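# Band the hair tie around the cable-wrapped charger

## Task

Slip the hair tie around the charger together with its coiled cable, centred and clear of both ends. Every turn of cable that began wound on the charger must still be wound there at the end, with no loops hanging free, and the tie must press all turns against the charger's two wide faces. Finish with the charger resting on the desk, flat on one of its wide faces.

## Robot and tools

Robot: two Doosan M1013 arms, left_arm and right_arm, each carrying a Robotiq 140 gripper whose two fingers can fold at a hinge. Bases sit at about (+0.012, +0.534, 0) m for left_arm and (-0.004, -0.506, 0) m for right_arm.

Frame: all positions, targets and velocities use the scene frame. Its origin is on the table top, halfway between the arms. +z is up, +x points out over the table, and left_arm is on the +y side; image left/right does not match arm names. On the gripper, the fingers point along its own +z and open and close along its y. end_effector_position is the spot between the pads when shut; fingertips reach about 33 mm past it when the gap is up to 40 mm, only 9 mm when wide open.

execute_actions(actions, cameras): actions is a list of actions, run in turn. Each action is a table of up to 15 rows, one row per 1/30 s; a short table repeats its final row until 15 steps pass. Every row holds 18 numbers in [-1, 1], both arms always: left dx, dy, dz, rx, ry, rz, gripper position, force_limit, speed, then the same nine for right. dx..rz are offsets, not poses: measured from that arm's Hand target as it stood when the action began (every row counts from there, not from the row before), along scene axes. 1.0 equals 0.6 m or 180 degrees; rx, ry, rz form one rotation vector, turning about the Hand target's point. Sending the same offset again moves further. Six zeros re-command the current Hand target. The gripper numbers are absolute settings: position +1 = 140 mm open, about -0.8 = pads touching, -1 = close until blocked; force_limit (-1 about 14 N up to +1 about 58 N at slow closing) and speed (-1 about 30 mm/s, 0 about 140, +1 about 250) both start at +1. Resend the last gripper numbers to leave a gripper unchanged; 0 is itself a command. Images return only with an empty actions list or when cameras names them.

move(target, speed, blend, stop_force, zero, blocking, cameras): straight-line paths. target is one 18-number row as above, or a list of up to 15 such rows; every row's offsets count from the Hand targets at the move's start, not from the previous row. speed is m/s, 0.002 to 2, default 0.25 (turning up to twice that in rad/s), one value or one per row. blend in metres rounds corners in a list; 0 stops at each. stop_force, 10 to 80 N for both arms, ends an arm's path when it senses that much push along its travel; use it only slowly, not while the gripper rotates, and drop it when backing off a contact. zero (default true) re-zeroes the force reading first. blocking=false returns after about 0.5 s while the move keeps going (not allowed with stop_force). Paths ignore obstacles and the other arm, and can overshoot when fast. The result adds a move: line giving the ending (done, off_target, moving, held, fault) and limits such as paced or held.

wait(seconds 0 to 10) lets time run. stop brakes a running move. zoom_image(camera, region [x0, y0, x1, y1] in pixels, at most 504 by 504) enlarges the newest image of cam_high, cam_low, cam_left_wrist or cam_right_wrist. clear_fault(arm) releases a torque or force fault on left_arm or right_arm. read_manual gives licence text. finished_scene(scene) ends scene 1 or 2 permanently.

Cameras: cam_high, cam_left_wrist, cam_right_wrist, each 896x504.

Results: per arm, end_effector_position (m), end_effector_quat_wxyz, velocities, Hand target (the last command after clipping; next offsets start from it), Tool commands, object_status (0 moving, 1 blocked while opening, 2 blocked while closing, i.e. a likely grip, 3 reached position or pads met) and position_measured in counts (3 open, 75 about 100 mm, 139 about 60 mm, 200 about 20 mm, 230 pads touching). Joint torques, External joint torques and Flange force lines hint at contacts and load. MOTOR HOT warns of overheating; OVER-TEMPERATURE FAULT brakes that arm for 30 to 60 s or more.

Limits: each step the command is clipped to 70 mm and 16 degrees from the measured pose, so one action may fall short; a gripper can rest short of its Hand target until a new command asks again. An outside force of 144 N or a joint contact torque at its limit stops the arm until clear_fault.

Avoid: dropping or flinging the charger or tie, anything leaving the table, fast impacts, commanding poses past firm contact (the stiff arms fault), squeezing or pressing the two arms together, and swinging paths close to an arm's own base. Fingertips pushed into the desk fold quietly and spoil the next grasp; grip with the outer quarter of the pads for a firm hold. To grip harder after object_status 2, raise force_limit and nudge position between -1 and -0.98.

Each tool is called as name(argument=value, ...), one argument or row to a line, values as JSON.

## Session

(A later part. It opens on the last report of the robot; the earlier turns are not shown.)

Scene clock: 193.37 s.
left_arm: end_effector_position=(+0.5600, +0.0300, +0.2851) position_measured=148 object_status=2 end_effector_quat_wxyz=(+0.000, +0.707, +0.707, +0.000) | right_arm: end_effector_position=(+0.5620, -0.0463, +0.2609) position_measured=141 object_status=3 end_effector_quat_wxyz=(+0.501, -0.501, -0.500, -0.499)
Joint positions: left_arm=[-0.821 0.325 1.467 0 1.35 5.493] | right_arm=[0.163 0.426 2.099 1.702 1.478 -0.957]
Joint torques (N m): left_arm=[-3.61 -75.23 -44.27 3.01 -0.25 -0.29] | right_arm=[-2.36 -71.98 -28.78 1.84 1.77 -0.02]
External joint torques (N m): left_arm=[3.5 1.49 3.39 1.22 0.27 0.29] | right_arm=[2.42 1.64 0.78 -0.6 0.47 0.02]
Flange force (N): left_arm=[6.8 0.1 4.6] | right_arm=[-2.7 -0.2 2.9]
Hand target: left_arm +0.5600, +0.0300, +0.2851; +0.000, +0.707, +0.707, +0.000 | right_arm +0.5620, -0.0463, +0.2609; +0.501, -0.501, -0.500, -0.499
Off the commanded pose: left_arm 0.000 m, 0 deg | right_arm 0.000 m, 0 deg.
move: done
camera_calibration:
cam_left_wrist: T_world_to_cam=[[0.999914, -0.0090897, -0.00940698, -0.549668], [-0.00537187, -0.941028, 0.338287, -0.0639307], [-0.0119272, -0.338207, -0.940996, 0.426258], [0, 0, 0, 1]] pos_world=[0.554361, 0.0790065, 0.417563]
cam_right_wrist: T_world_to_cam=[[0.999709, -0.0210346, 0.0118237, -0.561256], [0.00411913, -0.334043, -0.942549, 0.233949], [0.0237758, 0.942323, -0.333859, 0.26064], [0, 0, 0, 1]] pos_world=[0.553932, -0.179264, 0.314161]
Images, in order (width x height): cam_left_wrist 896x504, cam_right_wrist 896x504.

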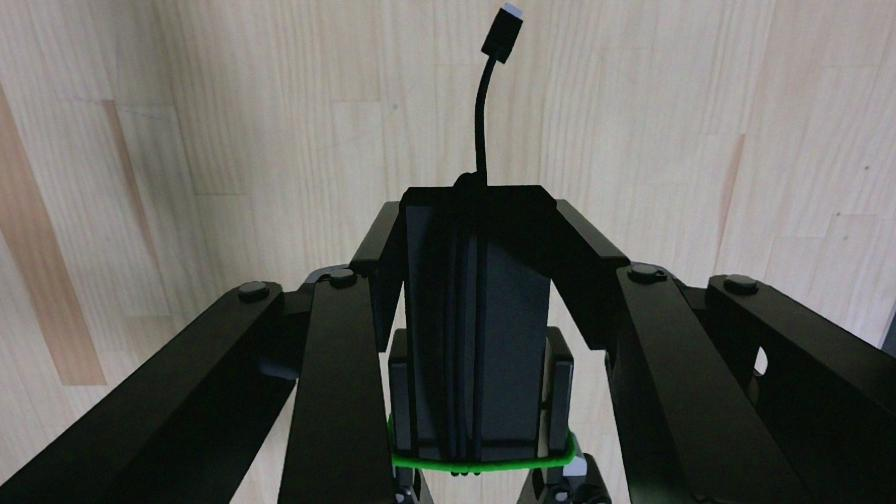

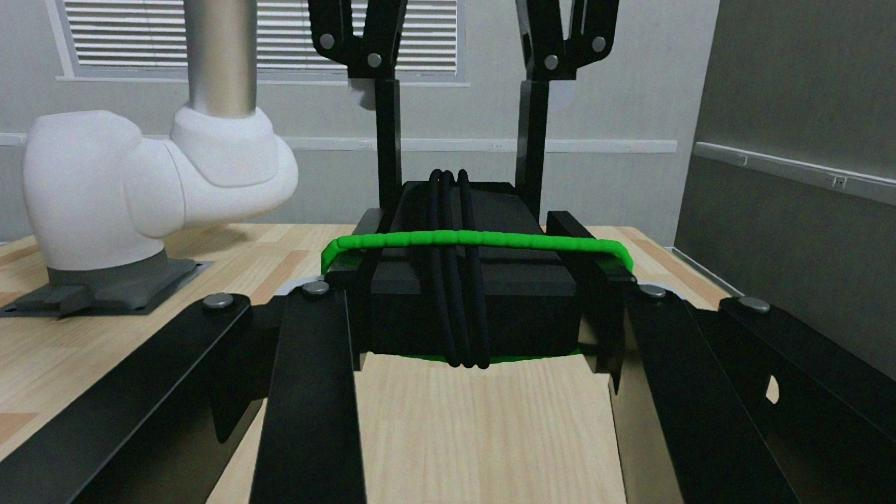

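move(
  target=[0,0,0,0,0,0,-1,-0.2,-1,0,0.038,0,0,0,0,-0.095,1,-1],
  speed=0.05,
  cameras=["cam_left_wrist","cam_right_wrist"],
)

zoom_image(
  camera="cam_left_wrist",
  region=[340, 180, 640, 504],
)

Scene clock: 198.93 s.
left_arm: end_effector_position=(+0.5600, +0.0300, +0.2851) position_measured=148 object_status=2 end_effector_quat_wxyz=(+0.000, +0.707, +0.707, +0.000) | right_arm: end_effector_position=(+0.5620, -0.0235, +0.2609) position_measured=141 object_status=3 end_effector_quat_wxyz=(+0.501, -0.501, -0.500, -0.499)
Joint positions: left_arm=[-0.821 0.325 1.467 0 1.35 5.493] | right_arm=[0.202 0.432 2.088 1.733 1.455 -0.956]
Joint torques (N m): left_arm=[-6.14 -74.92 -44.26 1.86 -0.01 0.06] | right_arm=[-2.49 -72.49 -30.16 2.26 1.32 -0.09]
External joint torques (N m): left_arm=[6.05 1.07 3.39 2.37 0.04 -0.06] | right_arm=[2.54 1.32 1.94 -1.11 0.92 0.09]
Flange force (N): left_arm=[9.5 1.6 4.9] | right_arm=[-2.6 -2.6 1.2]
Hand target: left_arm +0.5600, +0.0300, +0.2851; +0.000, +0.707, +0.707, +0.000 | right_arm +0.5620, -0.0235, +0.2609; +0.501, -0.501, -0.500, -0.499
Off the commanded pose: left_arm 0.000 m, 0 deg | right_arm 0.000 m, 0 deg.
move: done
camera_calibration:
cam_left_wrist: T_world_to_cam=[[0.999914, -0.0090897, -0.00940698, -0.549668], [-0.00537187, -0.941028, 0.338287, -0.0639307], [-0.0119272, -0.338207, -0.940996, 0.426258], [0, 0, 0, 1]] pos_world=[0.554361, 0.0790065, 0.417563]
cam_right_wrist: T_world_to_cam=[[0.999709, -0.0210346, 0.0118237, -0.560777], [0.00411913, -0.334043, -0.942549, 0.241565], [0.0237758, 0.942323, -0.333859, 0.239155], [0, 0, 0, 1]] pos_world=[0.553932, -0.156464, 0.314161]
Images, in order (width x height): cam_left_wrist 896x504, cam_right_wrist 896x504.

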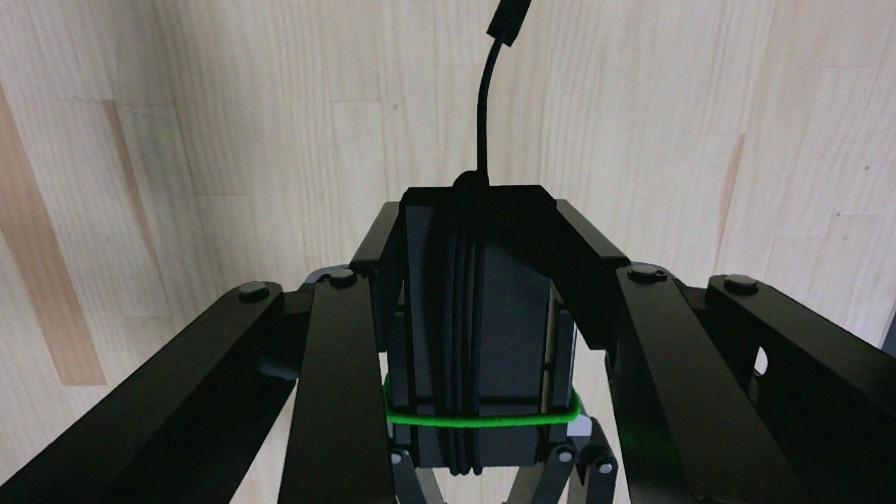

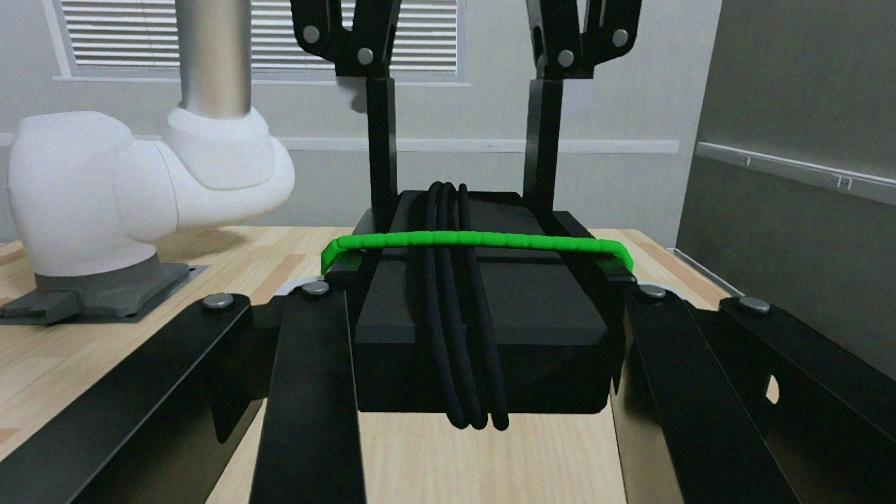

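Scaled by 1.556 from the camera's 896x504 image, which has a finer 1280x720 frame.

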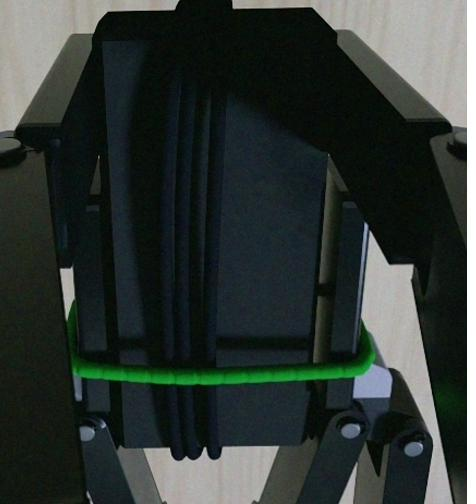

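move(
  target=[0,0,0,0,0,0,-1,-0.2,-1,0,0,0,0,0,0,-1,-0.5,-1],
)

wait(
  seconds=1,
)

Scene clock: 201.90 s.
left_arm: end_effector_position=(+0.5601, +0.0300, +0.2851) position_measured=148 object_status=2 end_effector_quat_wxyz=(+0.000, +0.707, +0.707, +0.000) | right_arm: end_effector_position=(+0.5619, -0.0234, +0.2609) position_measured=148 object_status=2 end_effector_quat_wxyz=(+0.501, -0.501, -0.500, -0.499)
Joint positions: left_arm=[-0.821 0.325 1.467 0.001 1.35 5.493] | right_arm=[0.202 0.432 2.088 1.733 1.455 -0.956]
Joint torques (N m): left_arm=[-24.9 -76.89 -39.41 -6.79 3.64 0.12] | right_arm=[-10 -68.54 -41.4 9.63 -4.62 -0.06]
External joint torques (N m): left_arm=[24.9 2.86 -1.46 11.02 -3.61 -0.12] | right_arm=[9.91 -2.46 13.34 -8.46 6.86 0.06]
Flange force (N): left_arm=[19.7 27.8 5.2] | right_arm=[-1.3 -27.4 -9.0]
Hand target: left_arm +0.5600, +0.0300, +0.2851; +0.000, +0.707, +0.707, +0.000 | right_arm +0.5620, -0.0235, +0.2609; +0.501, -0.501, -0.500, -0.499
Off the commanded pose: left_arm 0.000 m, 0 deg | right_arm 0.000 m, 0 deg.
move: done

Scene clock: 202.90 s.
left_arm: end_effector_position=(+0.5600, +0.0300, +0.2851) position_measured=148 object_status=2 end_effector_quat_wxyz=(+0.000, +0.707, +0.707, +0.000) | right_arm: end_effector_position=(+0.5620, -0.0234, +0.2609) position_measured=148 object_status=2 end_effector_quat_wxyz=(+0.501, -0.501, -0.500, -0.499)
Joint positions: left_arm=[-0.821 0.325 1.467 0 1.35 5.493] | right_arm=[0.202 0.432 2.088 1.733 1.455 -0.956]
Joint torques (N m): left_arm=[-26.09 -76.98 -39.39 -7.34 3.78 0.18] | right_arm=[-10.02 -68.93 -42.13 10.1 -4.95 -0.07]
External joint torques (N m): left_arm=[26.17 3.23 -1.48 11.58 -3.76 -0.18] | right_arm=[9.96 -2.11 14.07 -8.93 7.19 0.07]
Flange force (N): left_arm=[20.5 29.3 5.6] | right_arm=[-2.1 -28.2 -10.2]
Hand target: left_arm +0.5600, +0.0300, +0.2851; +0.000, +0.707, +0.707, +0.000 | right_arm +0.5620, -0.0235, +0.2609; +0.501, -0.501, -0.500, -0.499
Tool commands: left_gripper/position=-1.0 left_gripper/force_limit=-0.2 left_gripper/speed=-1.0 right_gripper/position=-1.0 right_gripper/force_limit=-0.5 right_gripper/speed=-1.0
Off the commanded pose: left_arm 0.000 m, 0 deg | right_arm 0.000 m, 0 deg.
wait: 1.00 s; at rest by 0.17 s

move(
  target=[0,0,0,0,0,0,0.25,-0.2,-1,0,0,0,0,0,0,-1,-0.5,-1],
)

move(
  target=[
    [0,0,0.2417,0,0,0,0.25,-0.2,-1,0,0,0,0,0,0,-1,-0.5,-1],
    [-0.0167,0.35,0.2417,-0.385,0.385,0.385,0.25,-0.2,-1,0,0,0,0,0,0,-1,-0.5,-1],
    [-0.0167,0.35,-0.0363,-0.385,0.385,0.385,-0.095,-0.2,-1,0,0,0,0,0,0,-1,-0.5,-1],
  ],
  blend=[0.03,0.03,0],
  cameras=["all"],
)

zoom_image(
  camera="cam_left_wrist",
  region=[300, 60, 620, 300],
)

Scene clock: 211.23 s.
left_arm: end_effector_position=(+0.5600, +0.0300, +0.2851) position_measured=98 object_status=0 end_effector_quat_wxyz=(+0.000, +0.707, +0.707, +0.000) | right_arm: end_effector_position=(+0.5620, -0.0235, +0.2609) position_measured=148 object_status=2 end_effector_quat_wxyz=(+0.501, -0.501, -0.500, -0.499)
Joint positions: left_arm=[-0.821 0.325 1.467 0 1.35 5.493] | right_arm=[0.202 0.432 2.088 1.733 1.455 -0.956]
Joint torques (N m): left_arm=[-0.56 -72.67 -41.99 4.32 0.18 -0.3] | right_arm=[-3.1 -75.2 -28.9 1.66 3.18 0.02]
External joint torques (N m): left_arm=[0.47 -1.32 1.12 -0.09 -0.14 0.3] | right_arm=[3.05 4.41 0.83 -0.5 -0.95 -0.02]
Flange force (N): left_arm=[3.8 -2.6 1.3] | right_arm=[-6.6 2.2 6.2]
Hand target: left_arm +0.5600, +0.0300, +0.2851; +0.000, +0.707, +0.707, +0.000 | right_arm +0.5620, -0.0235, +0.2609; +0.501, -0.501, -0.500, -0.499
Off the commanded pose: left_arm 0.000 m, 0 deg | right_arm 0.000 m, 0 deg.
move: done

Scene clock: 218.23 s.
left_arm: end_effector_position=(+0.5500, +0.2400, +0.2634) position_measured=141 object_status=0 end_effector_quat_wxyz=(+0.000, +0.000, +0.707, -0.707) | right_arm: end_effector_position=(+0.5620, -0.0235, +0.2609) position_measured=148 object_status=2 end_effector_quat_wxyz=(+0.501, -0.501, -0.500, -0.499)
Joint positions: left_arm=[-0.023 0.377 2.177 -1.565 1.575 5.696] | right_arm=[0.202 0.432 2.088 1.733 1.455 -0.956]
Joint torques (N m): left_arm=[-0.61 -57.12 -20.15 -1.33 2.48 -0.34] | right_arm=[-2.69 -75.09 -28.9 1.69 3.17 -0.03]
External joint torques (N m): left_arm=[0.53 -0.57 0.59 -0.19 -0.18 0.29] | right_arm=[2.71 4.23 0.66 -0.53 -0.93 0.03]
Flange force (N): left_arm=[2.0 -0.1 -0.4] | right_arm=[-6.2 2.5 5.6]
Hand target: left_arm +0.5500, +0.2400, +0.2634; +0.000, +0.000, +0.707, -0.707 | right_arm +0.5620, -0.0235, +0.2609; +0.501, -0.501, -0.500, -0.499
Off the commanded pose: left_arm 0.000 m, 0 deg | right_arm 0.000 m, 0 deg.
move: done
camera_calibration:
cam_left_wrist: T_world_to_cam=[[0.00878789, -0.00973168, -0.999914, 0.268137], [0.940912, 0.338615, 0.00497377, -0.598849], [0.338538, -0.940875, 0.0121324, 0.177573], [0, 0, 0, 1]] pos_world=[0.500992, 0.372463, 0.268938]
cam_right_wrist: T_world_to_cam=[[0.999709, -0.0210346, 0.0118237, -0.560777], [0.00411913, -0.334043, -0.942549, 0.241565], [0.0237758, 0.942323, -0.333859, 0.239155], [0, 0, 0, 1]] pos_world=[0.553932, -0.156464, 0.314161]

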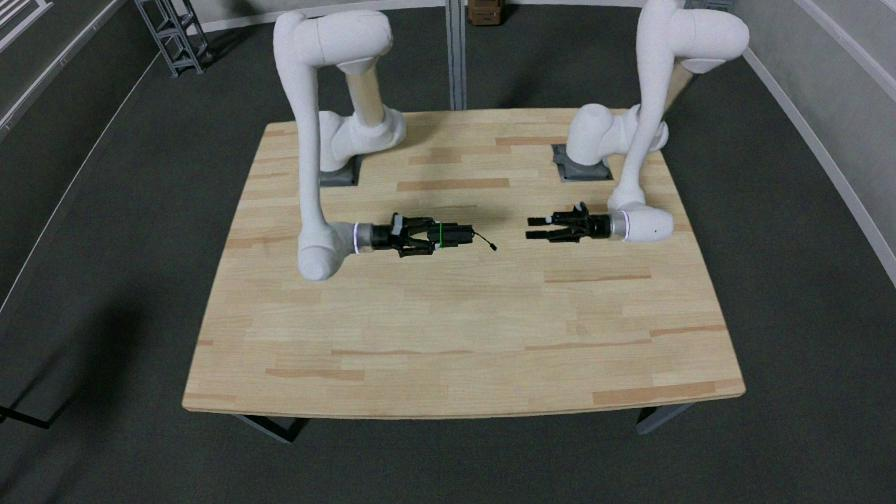

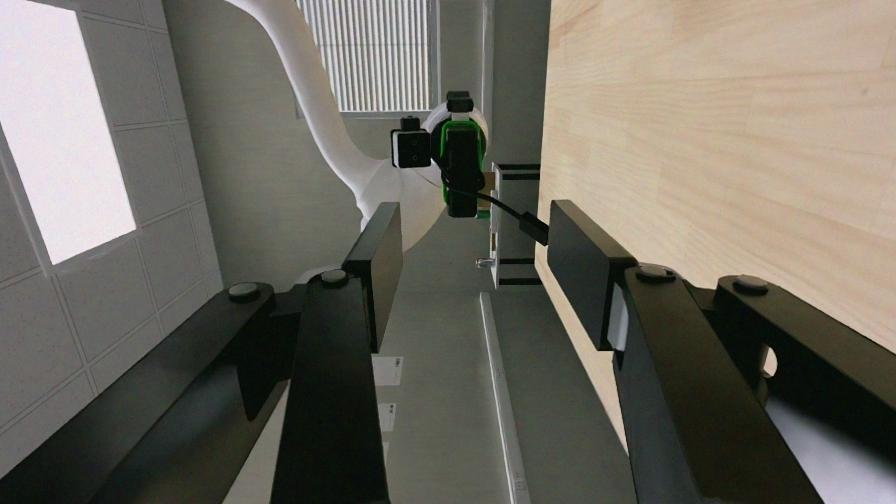

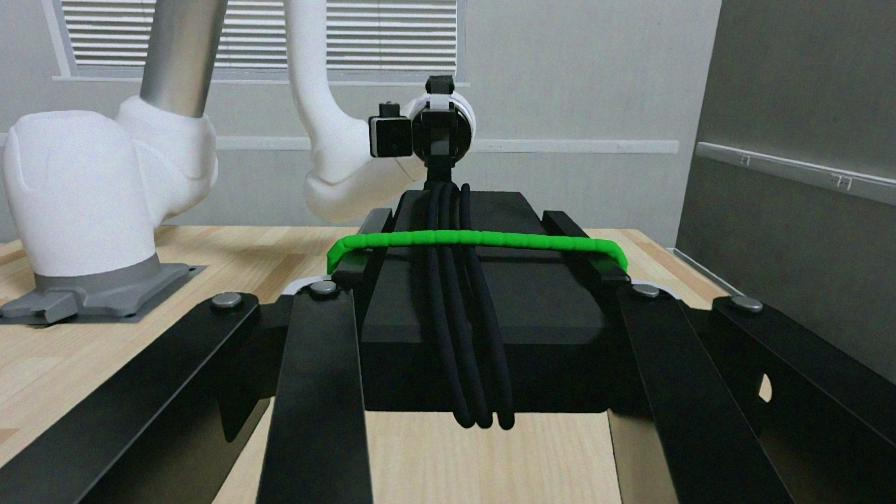

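Scaled by 1.575 from the camera's 896x504 image, which has a finer 1280x720 frame.

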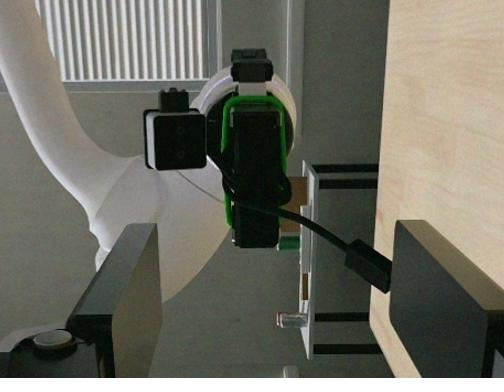

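move(
  target=[
    [-0.0117,0,0,0,0,0,-0.095,-0.2,-1,0,0,0,0,0,0,-1,-0.5,-1],
    [-0.0117,-0.2,0,0,0,0,-0.095,-0.2,-1,0,0,0,0,0,0,-1,-0.5,-1],
  ],
  speed=0.15,
  blend=[0.005,0],
  cameras=["cam_left_wrist","cam_right_wrist"],
)

zoom_image(
  camera="cam_left_wrist",
  region=[340, 120, 660, 360],
)

Scene clock: 233.00 s.
left_arm: end_effector_position=(+0.5430, +0.1200, +0.2634) position_measured=141 object_status=3 end_effector_quat_wxyz=(+0.000, +0.000, +0.707, -0.707) | right_arm: end_effector_position=(+0.5620, -0.0235, +0.2609) position_measured=148 object_status=2 end_effector_quat_wxyz=(+0.501, -0.501, -0.500, -0.499)
Joint positions: left_arm=[-0.247 0.375 2.182 -1.752 1.452 5.709] | right_arm=[0.202 0.432 2.088 1.733 1.455 -0.956]
Joint torques (N m): left_arm=[-0.38 -57.03 -20.88 -1.85 2.44 -0.35] | right_arm=[-3.05 -75.53 -28.9 1.69 3.13 -0.03]
External joint torques (N m): left_arm=[0.54 -1.28 0.71 -0.07 -0.12 0.3] | right_arm=[2.8 4.66 0.74 -0.51 -0.9 0.03]
Flange force (N): left_arm=[2.8 -1.2 -1.1] | right_arm=[-6.9 2.7 5.8]
Hand target: left_arm +0.5430, +0.1200, +0.2634; +0.000, +0.000, +0.707, -0.707 | right_arm +0.5620, -0.0235, +0.2609; +0.501, -0.501, -0.500, -0.499
Off the commanded pose: left_arm 0.000 m, 0 deg | right_arm 0.000 m, 0 deg.
move: done; blend cut to 0.0035 m at target 1
camera_calibration:
cam_left_wrist: T_world_to_cam=[[0.00878789, -0.00973168, -0.999914, 0.267032], [0.940912, 0.338615, 0.00497377, -0.551535], [0.338538, -0.940875, 0.0121324, 0.0670719], [0, 0, 0, 1]] pos_world=[0.493892, 0.252463, 0.268938]
cam_right_wrist: T_world_to_cam=[[0.999709, -0.0210346, 0.0118237, -0.560777], [0.00411913, -0.334043, -0.942549, 0.241565], [0.0237758, 0.942323, -0.333859, 0.239155], [0, 0, 0, 1]] pos_world=[0.553932, -0.156464, 0.314161]
Images, in order (width x height): cam_left_wrist 896x504, cam_right_wrist 896x504.

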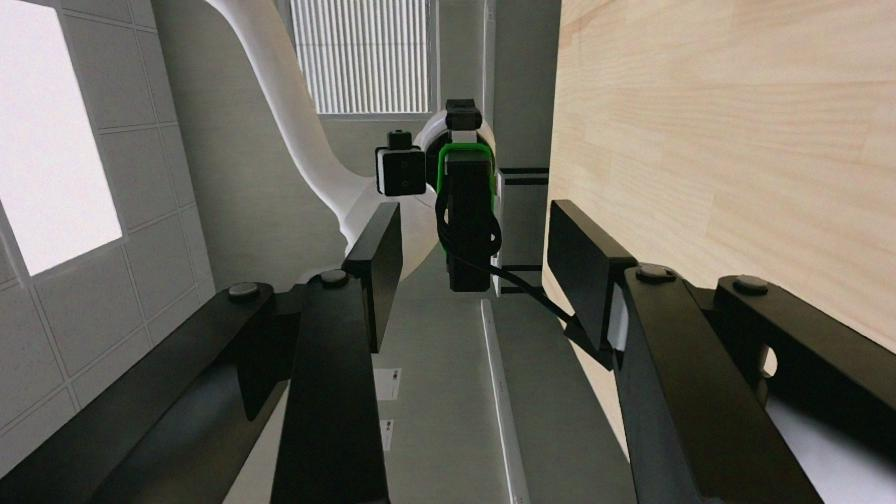

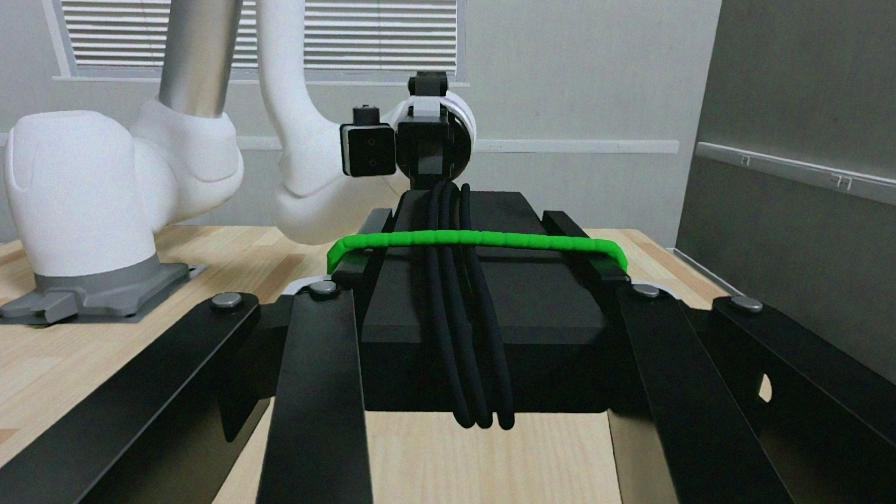

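Scaled by 1.575 from the camera's 896x504 image, which has a finer 1280x720 frame.

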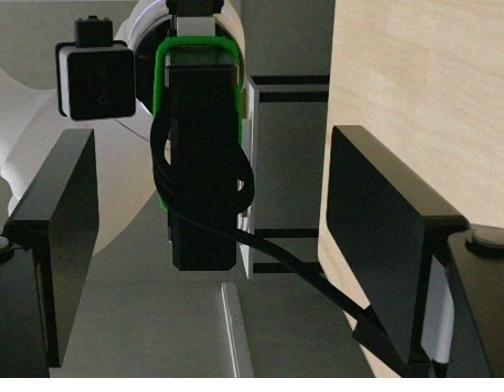

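move(
  target=[
    [-0.005,-0.01,0,0,0,0,-0.095,-0.2,-1,0,0,0,0,0,0,-1,-0.5,-1],
    [-0.005,-0.108,0,0,0,0,-0.095,-0.2,-1,0,0,0,0,0,0,-1,-0.5,-1],
  ],
  speed=0.1,
  blend=[0.003,0],
  cameras=["cam_left_wrist","cam_right_wrist"],
)

zoom_image(
  camera="cam_left_wrist",
  region=[340, 120, 660, 360],
)

Scene clock: 240.20 s.
left_arm: end_effector_position=(+0.5400, +0.0552, +0.2634) position_measured=141 object_status=3 end_effector_quat_wxyz=(+0.000, +0.000, +0.707, -0.707) | right_arm: end_effector_position=(+0.5620, -0.0235, +0.2609) position_measured=148 object_status=2 end_effector_quat_wxyz=(+0.501, -0.501, -0.500, -0.499)
Joint positions: left_arm=[-0.364 0.387 2.161 -1.85 1.386 5.715] | right_arm=[0.202 0.432 2.088 1.733 1.455 -0.956]
Joint torques (N m): left_arm=[-0.36 -58.55 -21.82 -2 2.51 -0.31] | right_arm=[-2.92 -75.57 -28.91 1.73 3.18 -0.03]
External joint torques (N m): left_arm=[0.45 -1.51 0.76 -0.15 -0.18 0.26] | right_arm=[3.04 4.6 0.82 -0.59 -0.94 0.03]
Flange force (N): left_arm=[3.0 -1.7 -1.2] | right_arm=[-6.8 2.5 6.1]
Hand target: left_arm +0.5400, +0.0552, +0.2634; +0.000, +0.000, +0.707, -0.707 | right_arm +0.5620, -0.0235, +0.2609; +0.501, -0.501, -0.500, -0.499
Off the commanded pose: left_arm 0.000 m, 0 deg | right_arm 0.000 m, 0 deg.
move: done
camera_calibration:
cam_left_wrist: T_world_to_cam=[[0.00878789, -0.00973168, -0.999914, 0.266427], [0.940912, 0.338615, 0.00497377, -0.52677], [0.338538, -0.940875, 0.0121324, 0.00711882], [0, 0, 0, 1]] pos_world=[0.490892, 0.187663, 0.268938]
cam_right_wrist: T_world_to_cam=[[0.999709, -0.0210346, 0.0118237, -0.560777], [0.00411913, -0.334043, -0.942549, 0.241565], [0.0237758, 0.942323, -0.333859, 0.239155], [0, 0, 0, 1]] pos_world=[0.553932, -0.156464, 0.314161]
Images, in order (width x height): cam_left_wrist 896x504, cam_right_wrist 896x504.

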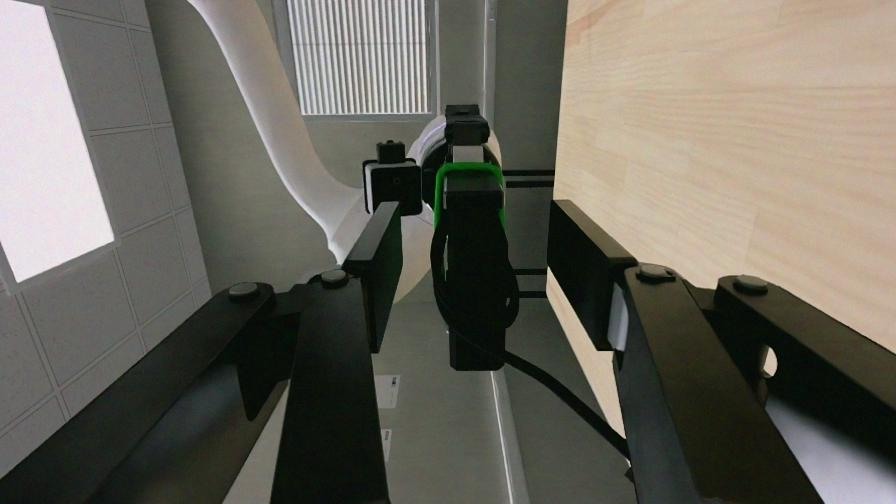

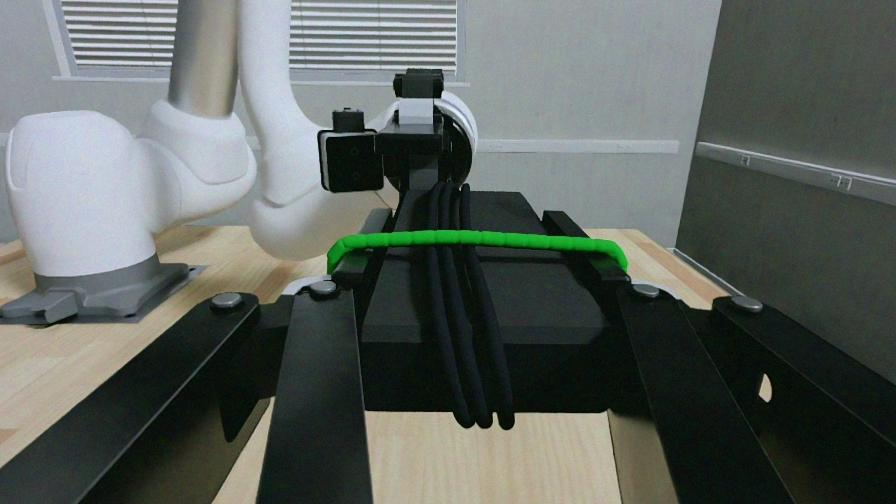

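Scaled by 1.575 from the camera's 896x504 image, which has a finer 1280x720 frame.

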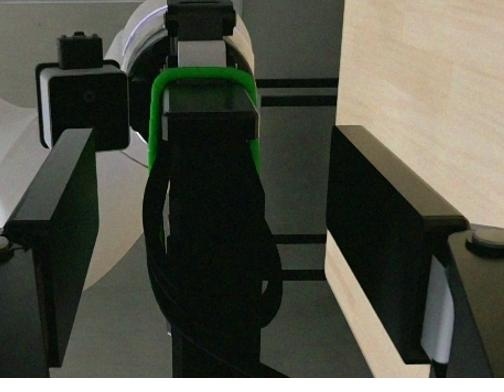

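move(
  target=[0,0,0,0,0,0,-1,-0.7,-1,0,0,0,0,0,0,-1,-0.5,-1],
)

wait(
  seconds=1,
  cameras=["cam_left_wrist"],
)

Scene clock: 245.77 s.
left_arm: end_effector_position=(+0.5401, +0.0552, +0.2634) position_measured=195 object_status=0 end_effector_quat_wxyz=(+0.000, +0.000, +0.707, -0.707) | right_arm: end_effector_position=(+0.5619, -0.0235, +0.2608) position_measured=148 object_status=2 end_effector_quat_wxyz=(+0.501, -0.501, -0.500, -0.499)
Joint positions: left_arm=[-0.364 0.387 2.161 -1.85 1.386 5.715] | right_arm=[0.202 0.432 2.088 1.733 1.455 -0.956]
Joint torques (N m): left_arm=[-4.92 -47.13 -15.87 0.77 -2.75 -0.6] | right_arm=[2.72 -87.23 -35.48 5.01 9.04 0.07]
External joint torques (N m): left_arm=[4.81 -12.87 -4.99 -2.91 5.09 0.55] | right_arm=[-3.04 16.49 7.35 -3.81 -6.81 -0.07]
Flange force (N): left_arm=[3.3 -17.7 -10.3] | right_arm=[-24.8 5.5 -2.6]
Hand target: left_arm +0.5400, +0.0552, +0.2634; +0.000, +0.000, +0.707, -0.707 | right_arm +0.5620, -0.0235, +0.2609; +0.501, -0.501, -0.500, -0.499
Off the commanded pose: left_arm 0.000 m, 0 deg | right_arm 0.000 m, 0 deg.
move: done

Scene clock: 246.77 s.
left_arm: end_effector_position=(+0.5400, +0.0552, +0.2634) position_measured=195 object_status=2 end_effector_quat_wxyz=(+0.000, +0.000, +0.707, -0.707) | right_arm: end_effector_position=(+0.5620, -0.0235, +0.2609) position_measured=148 object_status=2 end_effector_quat_wxyz=(+0.501, -0.501, -0.500, -0.499)
Joint positions: left_arm=[-0.364 0.387 2.161 -1.85 1.386 5.715] | right_arm=[0.202 0.432 2.088 1.733 1.455 -0.956]
Joint torques (N m): left_arm=[-5.26 -47.15 -14.54 1.36 -2.78 -0.68] | right_arm=[1.02 -87.59 -36.51 5.64 9.03 0.08]
External joint torques (N m): left_arm=[5.22 -12.66 -6.21 -3.48 5.11 0.63] | right_arm=[-1.02 16.15 8.35 -4.47 -6.78 -0.08]
Flange force (N): left_arm=[1.0 -17.5 -9.6] | right_arm=[-24.5 2.8 -0.7]
Hand target: left_arm +0.5400, +0.0552, +0.2634; +0.000, +0.000, +0.707, -0.707 | right_arm +0.5620, -0.0235, +0.2609; +0.501, -0.501, -0.500, -0.499
Tool commands: left_gripper/position=-1.0 left_gripper/force_limit=-0.7 left_gripper/speed=-1.0 right_gripper/position=-1.0 right_gripper/force_limit=-0.5 right_gripper/speed=-1.0
Off the commanded pose: left_arm 0.000 m, 0 deg | right_arm 0.000 m, 0 deg.
wait: 1.00 s; at rest by 0.17 s
camera_calibration:
cam_left_wrist: T_world_to_cam=[[0.00888159, -0.00969677, -0.999914, 0.266374], [0.940911, 0.338616, 0.00507374, -0.526891], [0.338537, -0.940875, 0.0121312, 0.00708543], [0, 0, 0, 1]] pos_world=[0.490993, 0.187663, 0.268938]
Images, in order (width x height): cam_left_wrist 896x504.

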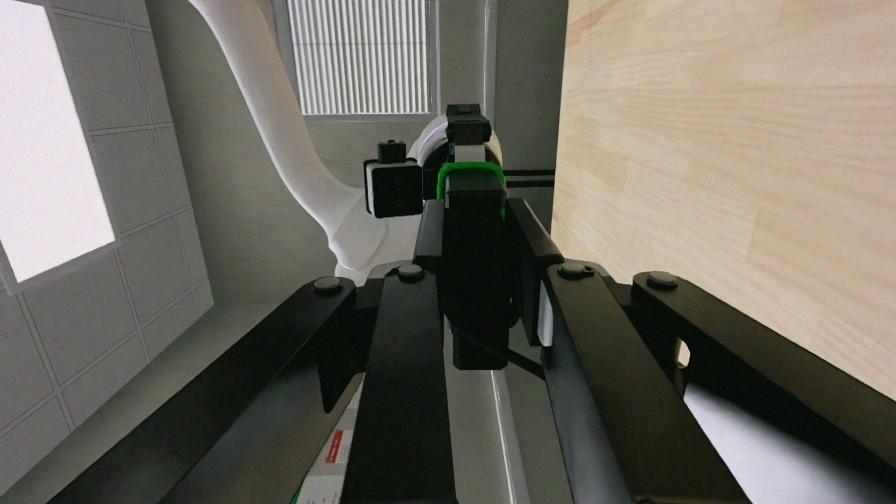

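move(
  target=[0,0,0.0012,0,0,0,-1,-0.7,-1,0,0,0,0,0,0,-1,-0.5,-1],
  speed=0.01,
)

Scene clock: 250.10 s.
left_arm: end_effector_position=(+0.5400, +0.0552, +0.2640) position_measured=195 object_status=2 end_effector_quat_wxyz=(+0.000, +0.000, +0.707, -0.707) | right_arm: end_effector_position=(+0.5620, -0.0235, +0.2609) position_measured=148 object_status=2 end_effector_quat_wxyz=(+0.501, -0.501, -0.500, -0.499)
Joint positions: left_arm=[-0.364 0.385 2.161 -1.85 1.386 5.714] | right_arm=[0.202 0.432 2.088 1.733 1.455 -0.956]
Joint torques (N m): left_arm=[-6.08 -52.82 -18.58 -0.12 0.34 -0.58] | right_arm=[1.07 -80.93 -33.58 4.06 5.73 -0.07]
External joint torques (N m): left_arm=[5.98 -6.88 -2.27 -2.01 1.99 0.54] | right_arm=[-1.41 9.97 5.33 -2.86 -3.5 0.07]
Flange force (N): left_arm=[1.0 -9.1 -10.2] | right_arm=[-15.2 1.9 -2.6]
Hand target: left_arm +0.5400, +0.0552, +0.2641; +0.000, +0.000, +0.707, -0.707 | right_arm +0.5620, -0.0235, +0.2609; +0.501, -0.501, -0.500, -0.499
Off the commanded pose: left_arm 0.000 m, 0 deg | right_arm 0.000 m, 0 deg.
move: done

move(
  target=[
    [0,0,0,0,0,0,-0.3,-0.7,-1,0,0,0,0,0,0,-1,-0.5,-1],
    [0.01,0,0,0,0,0,-0.3,-0.7,-1,0,0,0,0,0,0,-1,-0.5,-1],
    [0.01,0,0,0,0,0,-1,-0.7,-1,0,0,0,0,0,0,-1,-0.5,-1],
  ],
  speed=0.03,
)

wait(
  seconds=0.8,
  cameras=["all"],
)

zoom_image(
  camera="cam_left_wrist",
  region=[380, 120, 620, 400],
)

Scene clock: 263.57 s.
left_arm: end_effector_position=(+0.5460, +0.0552, +0.2640) position_measured=189 object_status=0 end_effector_quat_wxyz=(+0.000, +0.000, +0.707, -0.707) | right_arm: end_effector_position=(+0.5620, -0.0235, +0.2610) position_measured=148 object_status=2 end_effector_quat_wxyz=(+0.501, -0.501, -0.500, -0.499)
Joint positions: left_arm=[-0.36 0.392 2.15 -1.846 1.387 5.709] | right_arm=[0.202 0.432 2.088 1.733 1.455 -0.956]
Joint torques (N m): left_arm=[-3.72 -66.88 -27.76 -4.13 5.71 -0.14] | right_arm=[-0.06 -68.14 -25.3 -0.57 -0.1 -0.05]
External joint torques (N m): left_arm=[3.81 6.21 6.65 1.98 -3.39 0.1] | right_arm=[0.16 -2.79 -2.75 1.71 2.34 0.05]
Flange force (N): left_arm=[2.6 10.1 -7.6] | right_arm=[4.2 1.7 0.9]
Hand target: left_arm +0.5460, +0.0552, +0.2641; +0.000, +0.000, +0.707, -0.707 | right_arm +0.5620, -0.0235, +0.2609; +0.501, -0.501, -0.500, -0.499
Off the commanded pose: left_arm 0.000 m, 0 deg | right_arm 0.000 m, 0 deg.
move: done

Scene clock: 264.37 s.
left_arm: end_effector_position=(+0.5460, +0.0552, +0.2641) position_measured=189 object_status=2 end_effector_quat_wxyz=(+0.000, +0.000, +0.707, -0.707) | right_arm: end_effector_position=(+0.5620, -0.0235, +0.2609) position_measured=148 object_status=2 end_effector_quat_wxyz=(+0.501, -0.501, -0.500, -0.499)
Joint positions: left_arm=[-0.36 0.392 2.15 -1.846 1.387 5.709] | right_arm=[0.202 0.432 2.088 1.733 1.455 -0.956]
Joint torques (N m): left_arm=[-3.89 -66.99 -27.59 -4.13 5.96 -0.2] | right_arm=[-0.02 -67.41 -25.33 -0.5 -0.35 -0.04]
External joint torques (N m): left_arm=[3.96 6.3 6.42 1.98 -3.63 0.16] | right_arm=[-0.06 -3.73 -2.76 1.67 2.6 0.04]
Flange force (N): left_arm=[2.1 10.1 -7.4] | right_arm=[5.5 0.9 -0.1]
Hand target: left_arm +0.5460, +0.0552, +0.2641; +0.000, +0.000, +0.707, -0.707 | right_arm +0.5620, -0.0235, +0.2609; +0.501, -0.501, -0.500, -0.499
Tool commands: left_gripper/position=-1.0 left_gripper/force_limit=-0.7 left_gripper/speed=-1.0 right_gripper/position=-1.0 right_gripper/force_limit=-0.5 right_gripper/speed=-1.0
Off the commanded pose: left_arm 0.000 m, 0 deg | right_arm 0.000 m, 0 deg.
wait: 0.80 s; at rest by 0.17 s
camera_calibration:
cam_left_wrist: T_world_to_cam=[[0.00878789, -0.00973168, -0.999914, 0.267074], [0.940912, 0.338615, 0.00497377, -0.532513], [0.338538, -0.940875, 0.0121324, 0.00504524], [0, 0, 0, 1]] pos_world=[0.496992, 0.187663, 0.269638]
cam_right_wrist: T_world_to_cam=[[0.999709, -0.0210346, 0.0118237, -0.560777], [0.00411913, -0.334043, -0.942549, 0.241565], [0.0237758, 0.942323, -0.333859, 0.239155], [0, 0, 0, 1]] pos_world=[0.553932, -0.156464, 0.314161]

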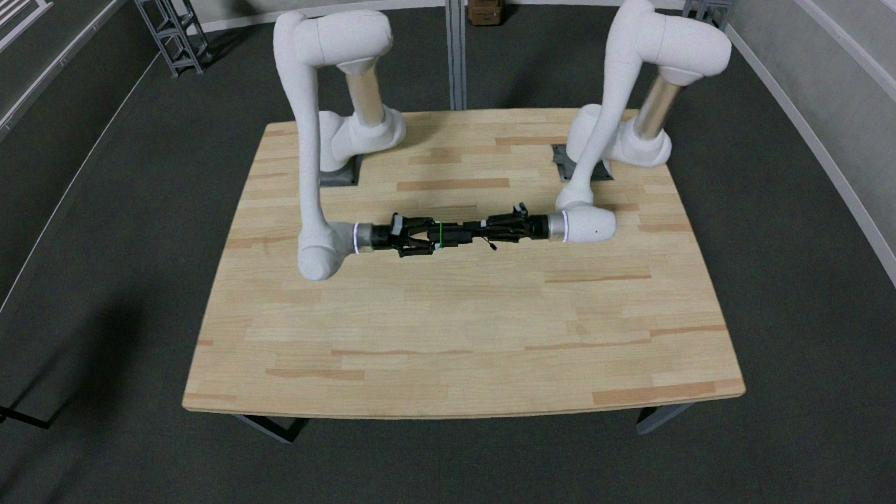

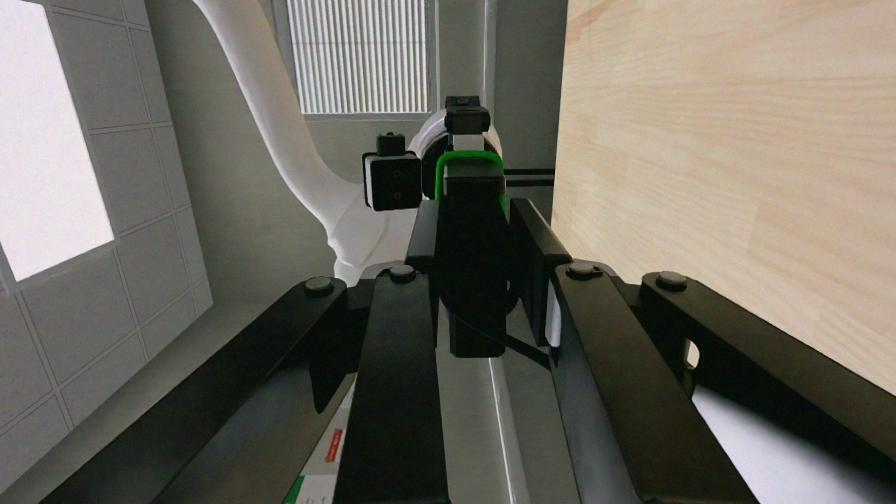

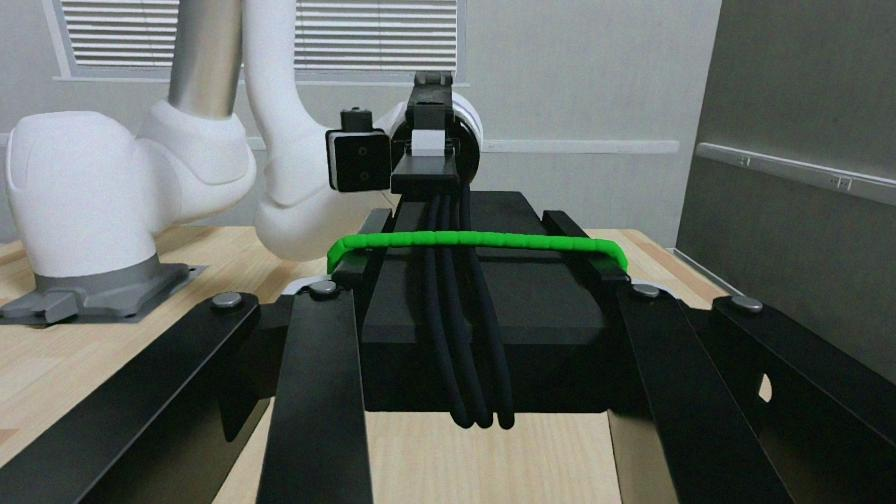

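Scaled by 1.800 from the camera's 896x504 image, which has a finer 1280x720 frame.

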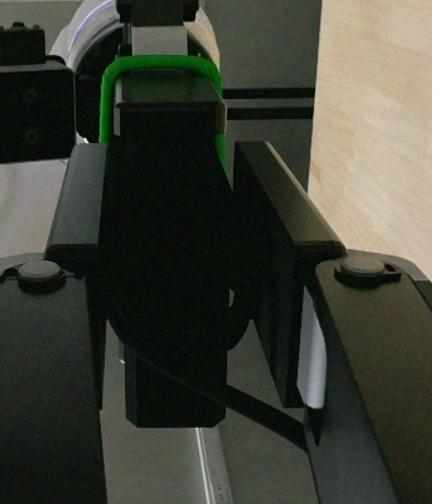

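move(
  target=[0,0,0,0,0,0,-1,-0.7,-1,0,0,0,0,0,0,-0.08,1,-1],
)

move(
  target=[0,0,0,0,0,0,-1,-0.7,-1,0,0.0467,0.0005,0,0,0,-0.08,1,-1],
  speed=0.04,
  cameras=["all"],
)

zoom_image(
  camera="cam_high",
  region=[360, 180, 540, 290],
)

zoom_image(
  camera="cam_right_wrist",
  region=[300, 120, 660, 440],
)

Scene clock: 269.47 s.
left_arm: end_effector_position=(+0.5460, +0.0552, +0.2641) position_measured=189 object_status=2 end_effector_quat_wxyz=(+0.000, +0.000, +0.707, -0.707) | right_arm: end_effector_position=(+0.5620, -0.0235, +0.2608) position_measured=139 object_status=0 end_effector_quat_wxyz=(+0.501, -0.501, -0.500, -0.499)
Joint positions: left_arm=[-0.36 0.392 2.15 -1.846 1.387 5.709] | right_arm=[0.202 0.432 2.088 1.733 1.455 -0.956]
Joint torques (N m): left_arm=[-1.05 -61.93 -23.56 -2.74 3.57 -0.21] | right_arm=[-2.85 -73.12 -27.63 1.02 2.21 -0.03]
External joint torques (N m): left_arm=[0.91 1.31 2.44 0.58 -1.24 0.17] | right_arm=[2.59 2.5 -0.37 0.15 0.02 0.03]
Flange force (N): left_arm=[2.5 2.5 -2.0] | right_arm=[-3.6 2.4 5.4]
Hand target: left_arm +0.5460, +0.0552, +0.2641; +0.000, +0.000, +0.707, -0.707 | right_arm +0.5620, -0.0235, +0.2609; +0.501, -0.501, -0.500, -0.499
Off the commanded pose: left_arm 0.000 m, 0 deg | right_arm 0.000 m, 0 deg.
move: done

Scene clock: 270.43 s.
left_arm: end_effector_position=(+0.5460, +0.0552, +0.2641) position_measured=189 object_status=2 end_effector_quat_wxyz=(+0.000, +0.000, +0.707, -0.707) | right_arm: end_effector_position=(+0.5620, +0.0045, +0.2612) position_measured=139 object_status=3 end_effector_quat_wxyz=(+0.501, -0.501, -0.500, -0.499)
Joint positions: left_arm=[-0.36 0.392 2.15 -1.846 1.387 5.709] | right_arm=[0.248 0.44 2.073 1.771 1.427 -0.953]
Joint torques (N m): left_arm=[-7.47 -62.59 -26.78 -3.49 4.18 -0.25] | right_arm=[5.1 -72.51 -28.47 0.53 1.79 -0.1]
External joint torques (N m): left_arm=[7.49 1.9 5.62 1.33 -1.85 0.2] | right_arm=[-4.83 0.36 0.02 0.51 0.45 0.09]
Flange force (N): left_arm=[3.5 4.1 -15.2] | right_arm=[-0.7 2.2 -7.6]
Hand target: left_arm +0.5460, +0.0552, +0.2641; +0.000, +0.000, +0.707, -0.707 | right_arm +0.5620, +0.0045, +0.2612; +0.501, -0.501, -0.500, -0.499
Off the commanded pose: left_arm 0.000 m, 0 deg | right_arm 0.000 m, 0 deg.
move: done
camera_calibration:
cam_left_wrist: T_world_to_cam=[[0.00878789, -0.00973168, -0.999914, 0.267174], [0.940912, 0.338615, 0.00497377, -0.532513], [0.338538, -0.940875, 0.0121324, 0.00504403], [0, 0, 0, 1]] pos_world=[0.496992, 0.187663, 0.269738]
cam_right_wrist: T_world_to_cam=[[0.999709, -0.0210346, 0.0118237, -0.560191], [0.00411913, -0.334043, -0.942549, 0.251201], [0.0237758, 0.942323, -0.333859, 0.21287], [0, 0, 0, 1]] pos_world=[0.553932, -0.128464, 0.314461]

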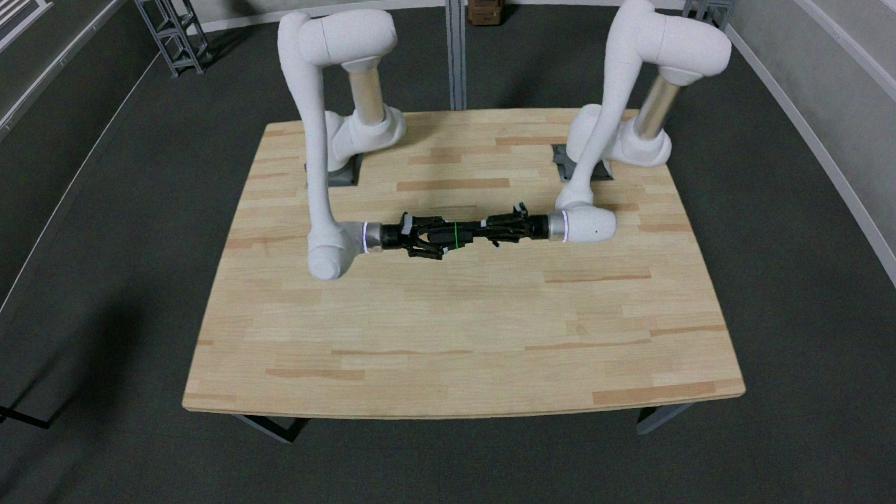

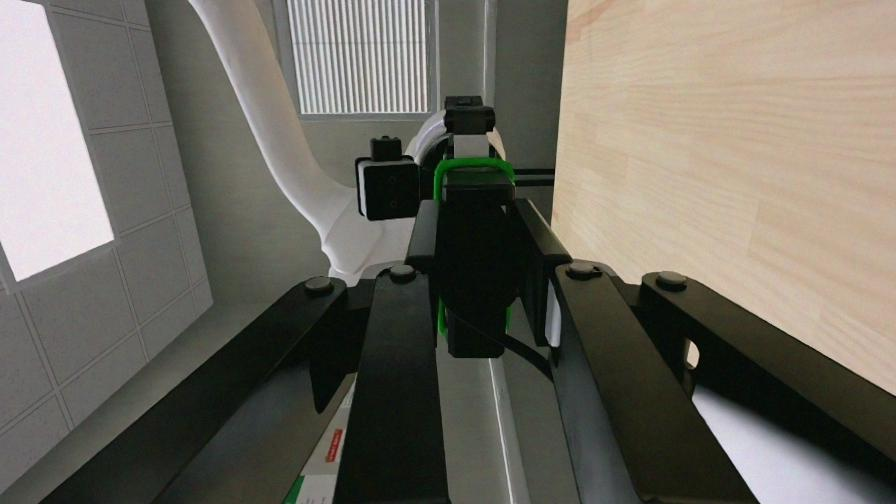

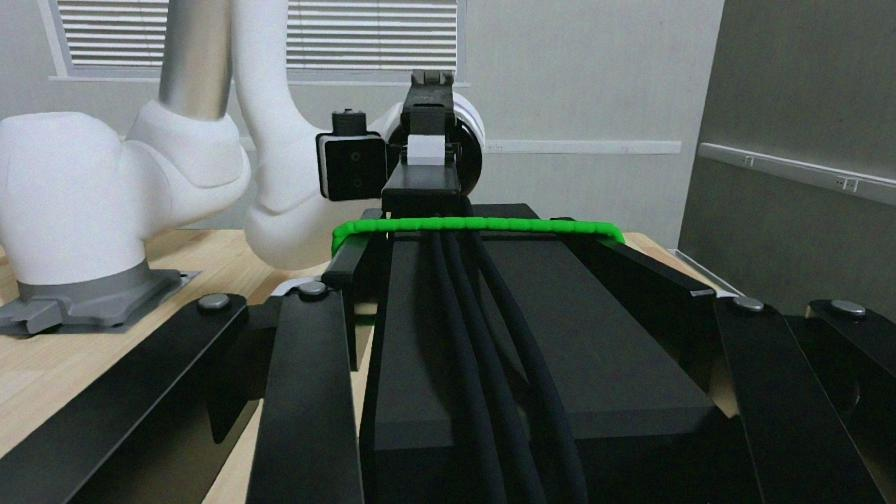

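Scaled by 2.800 from the camera's 896x504 image, which has a finer 1280x720 frame.

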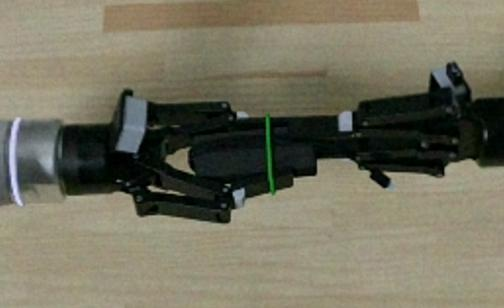

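Scaled by 1.400 from the camera's 896x504 image, which has a finer 1280x720 frame.

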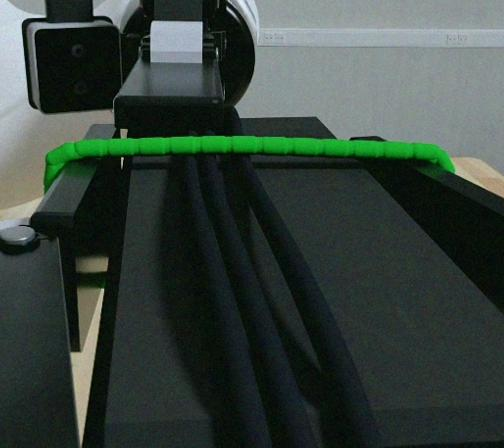

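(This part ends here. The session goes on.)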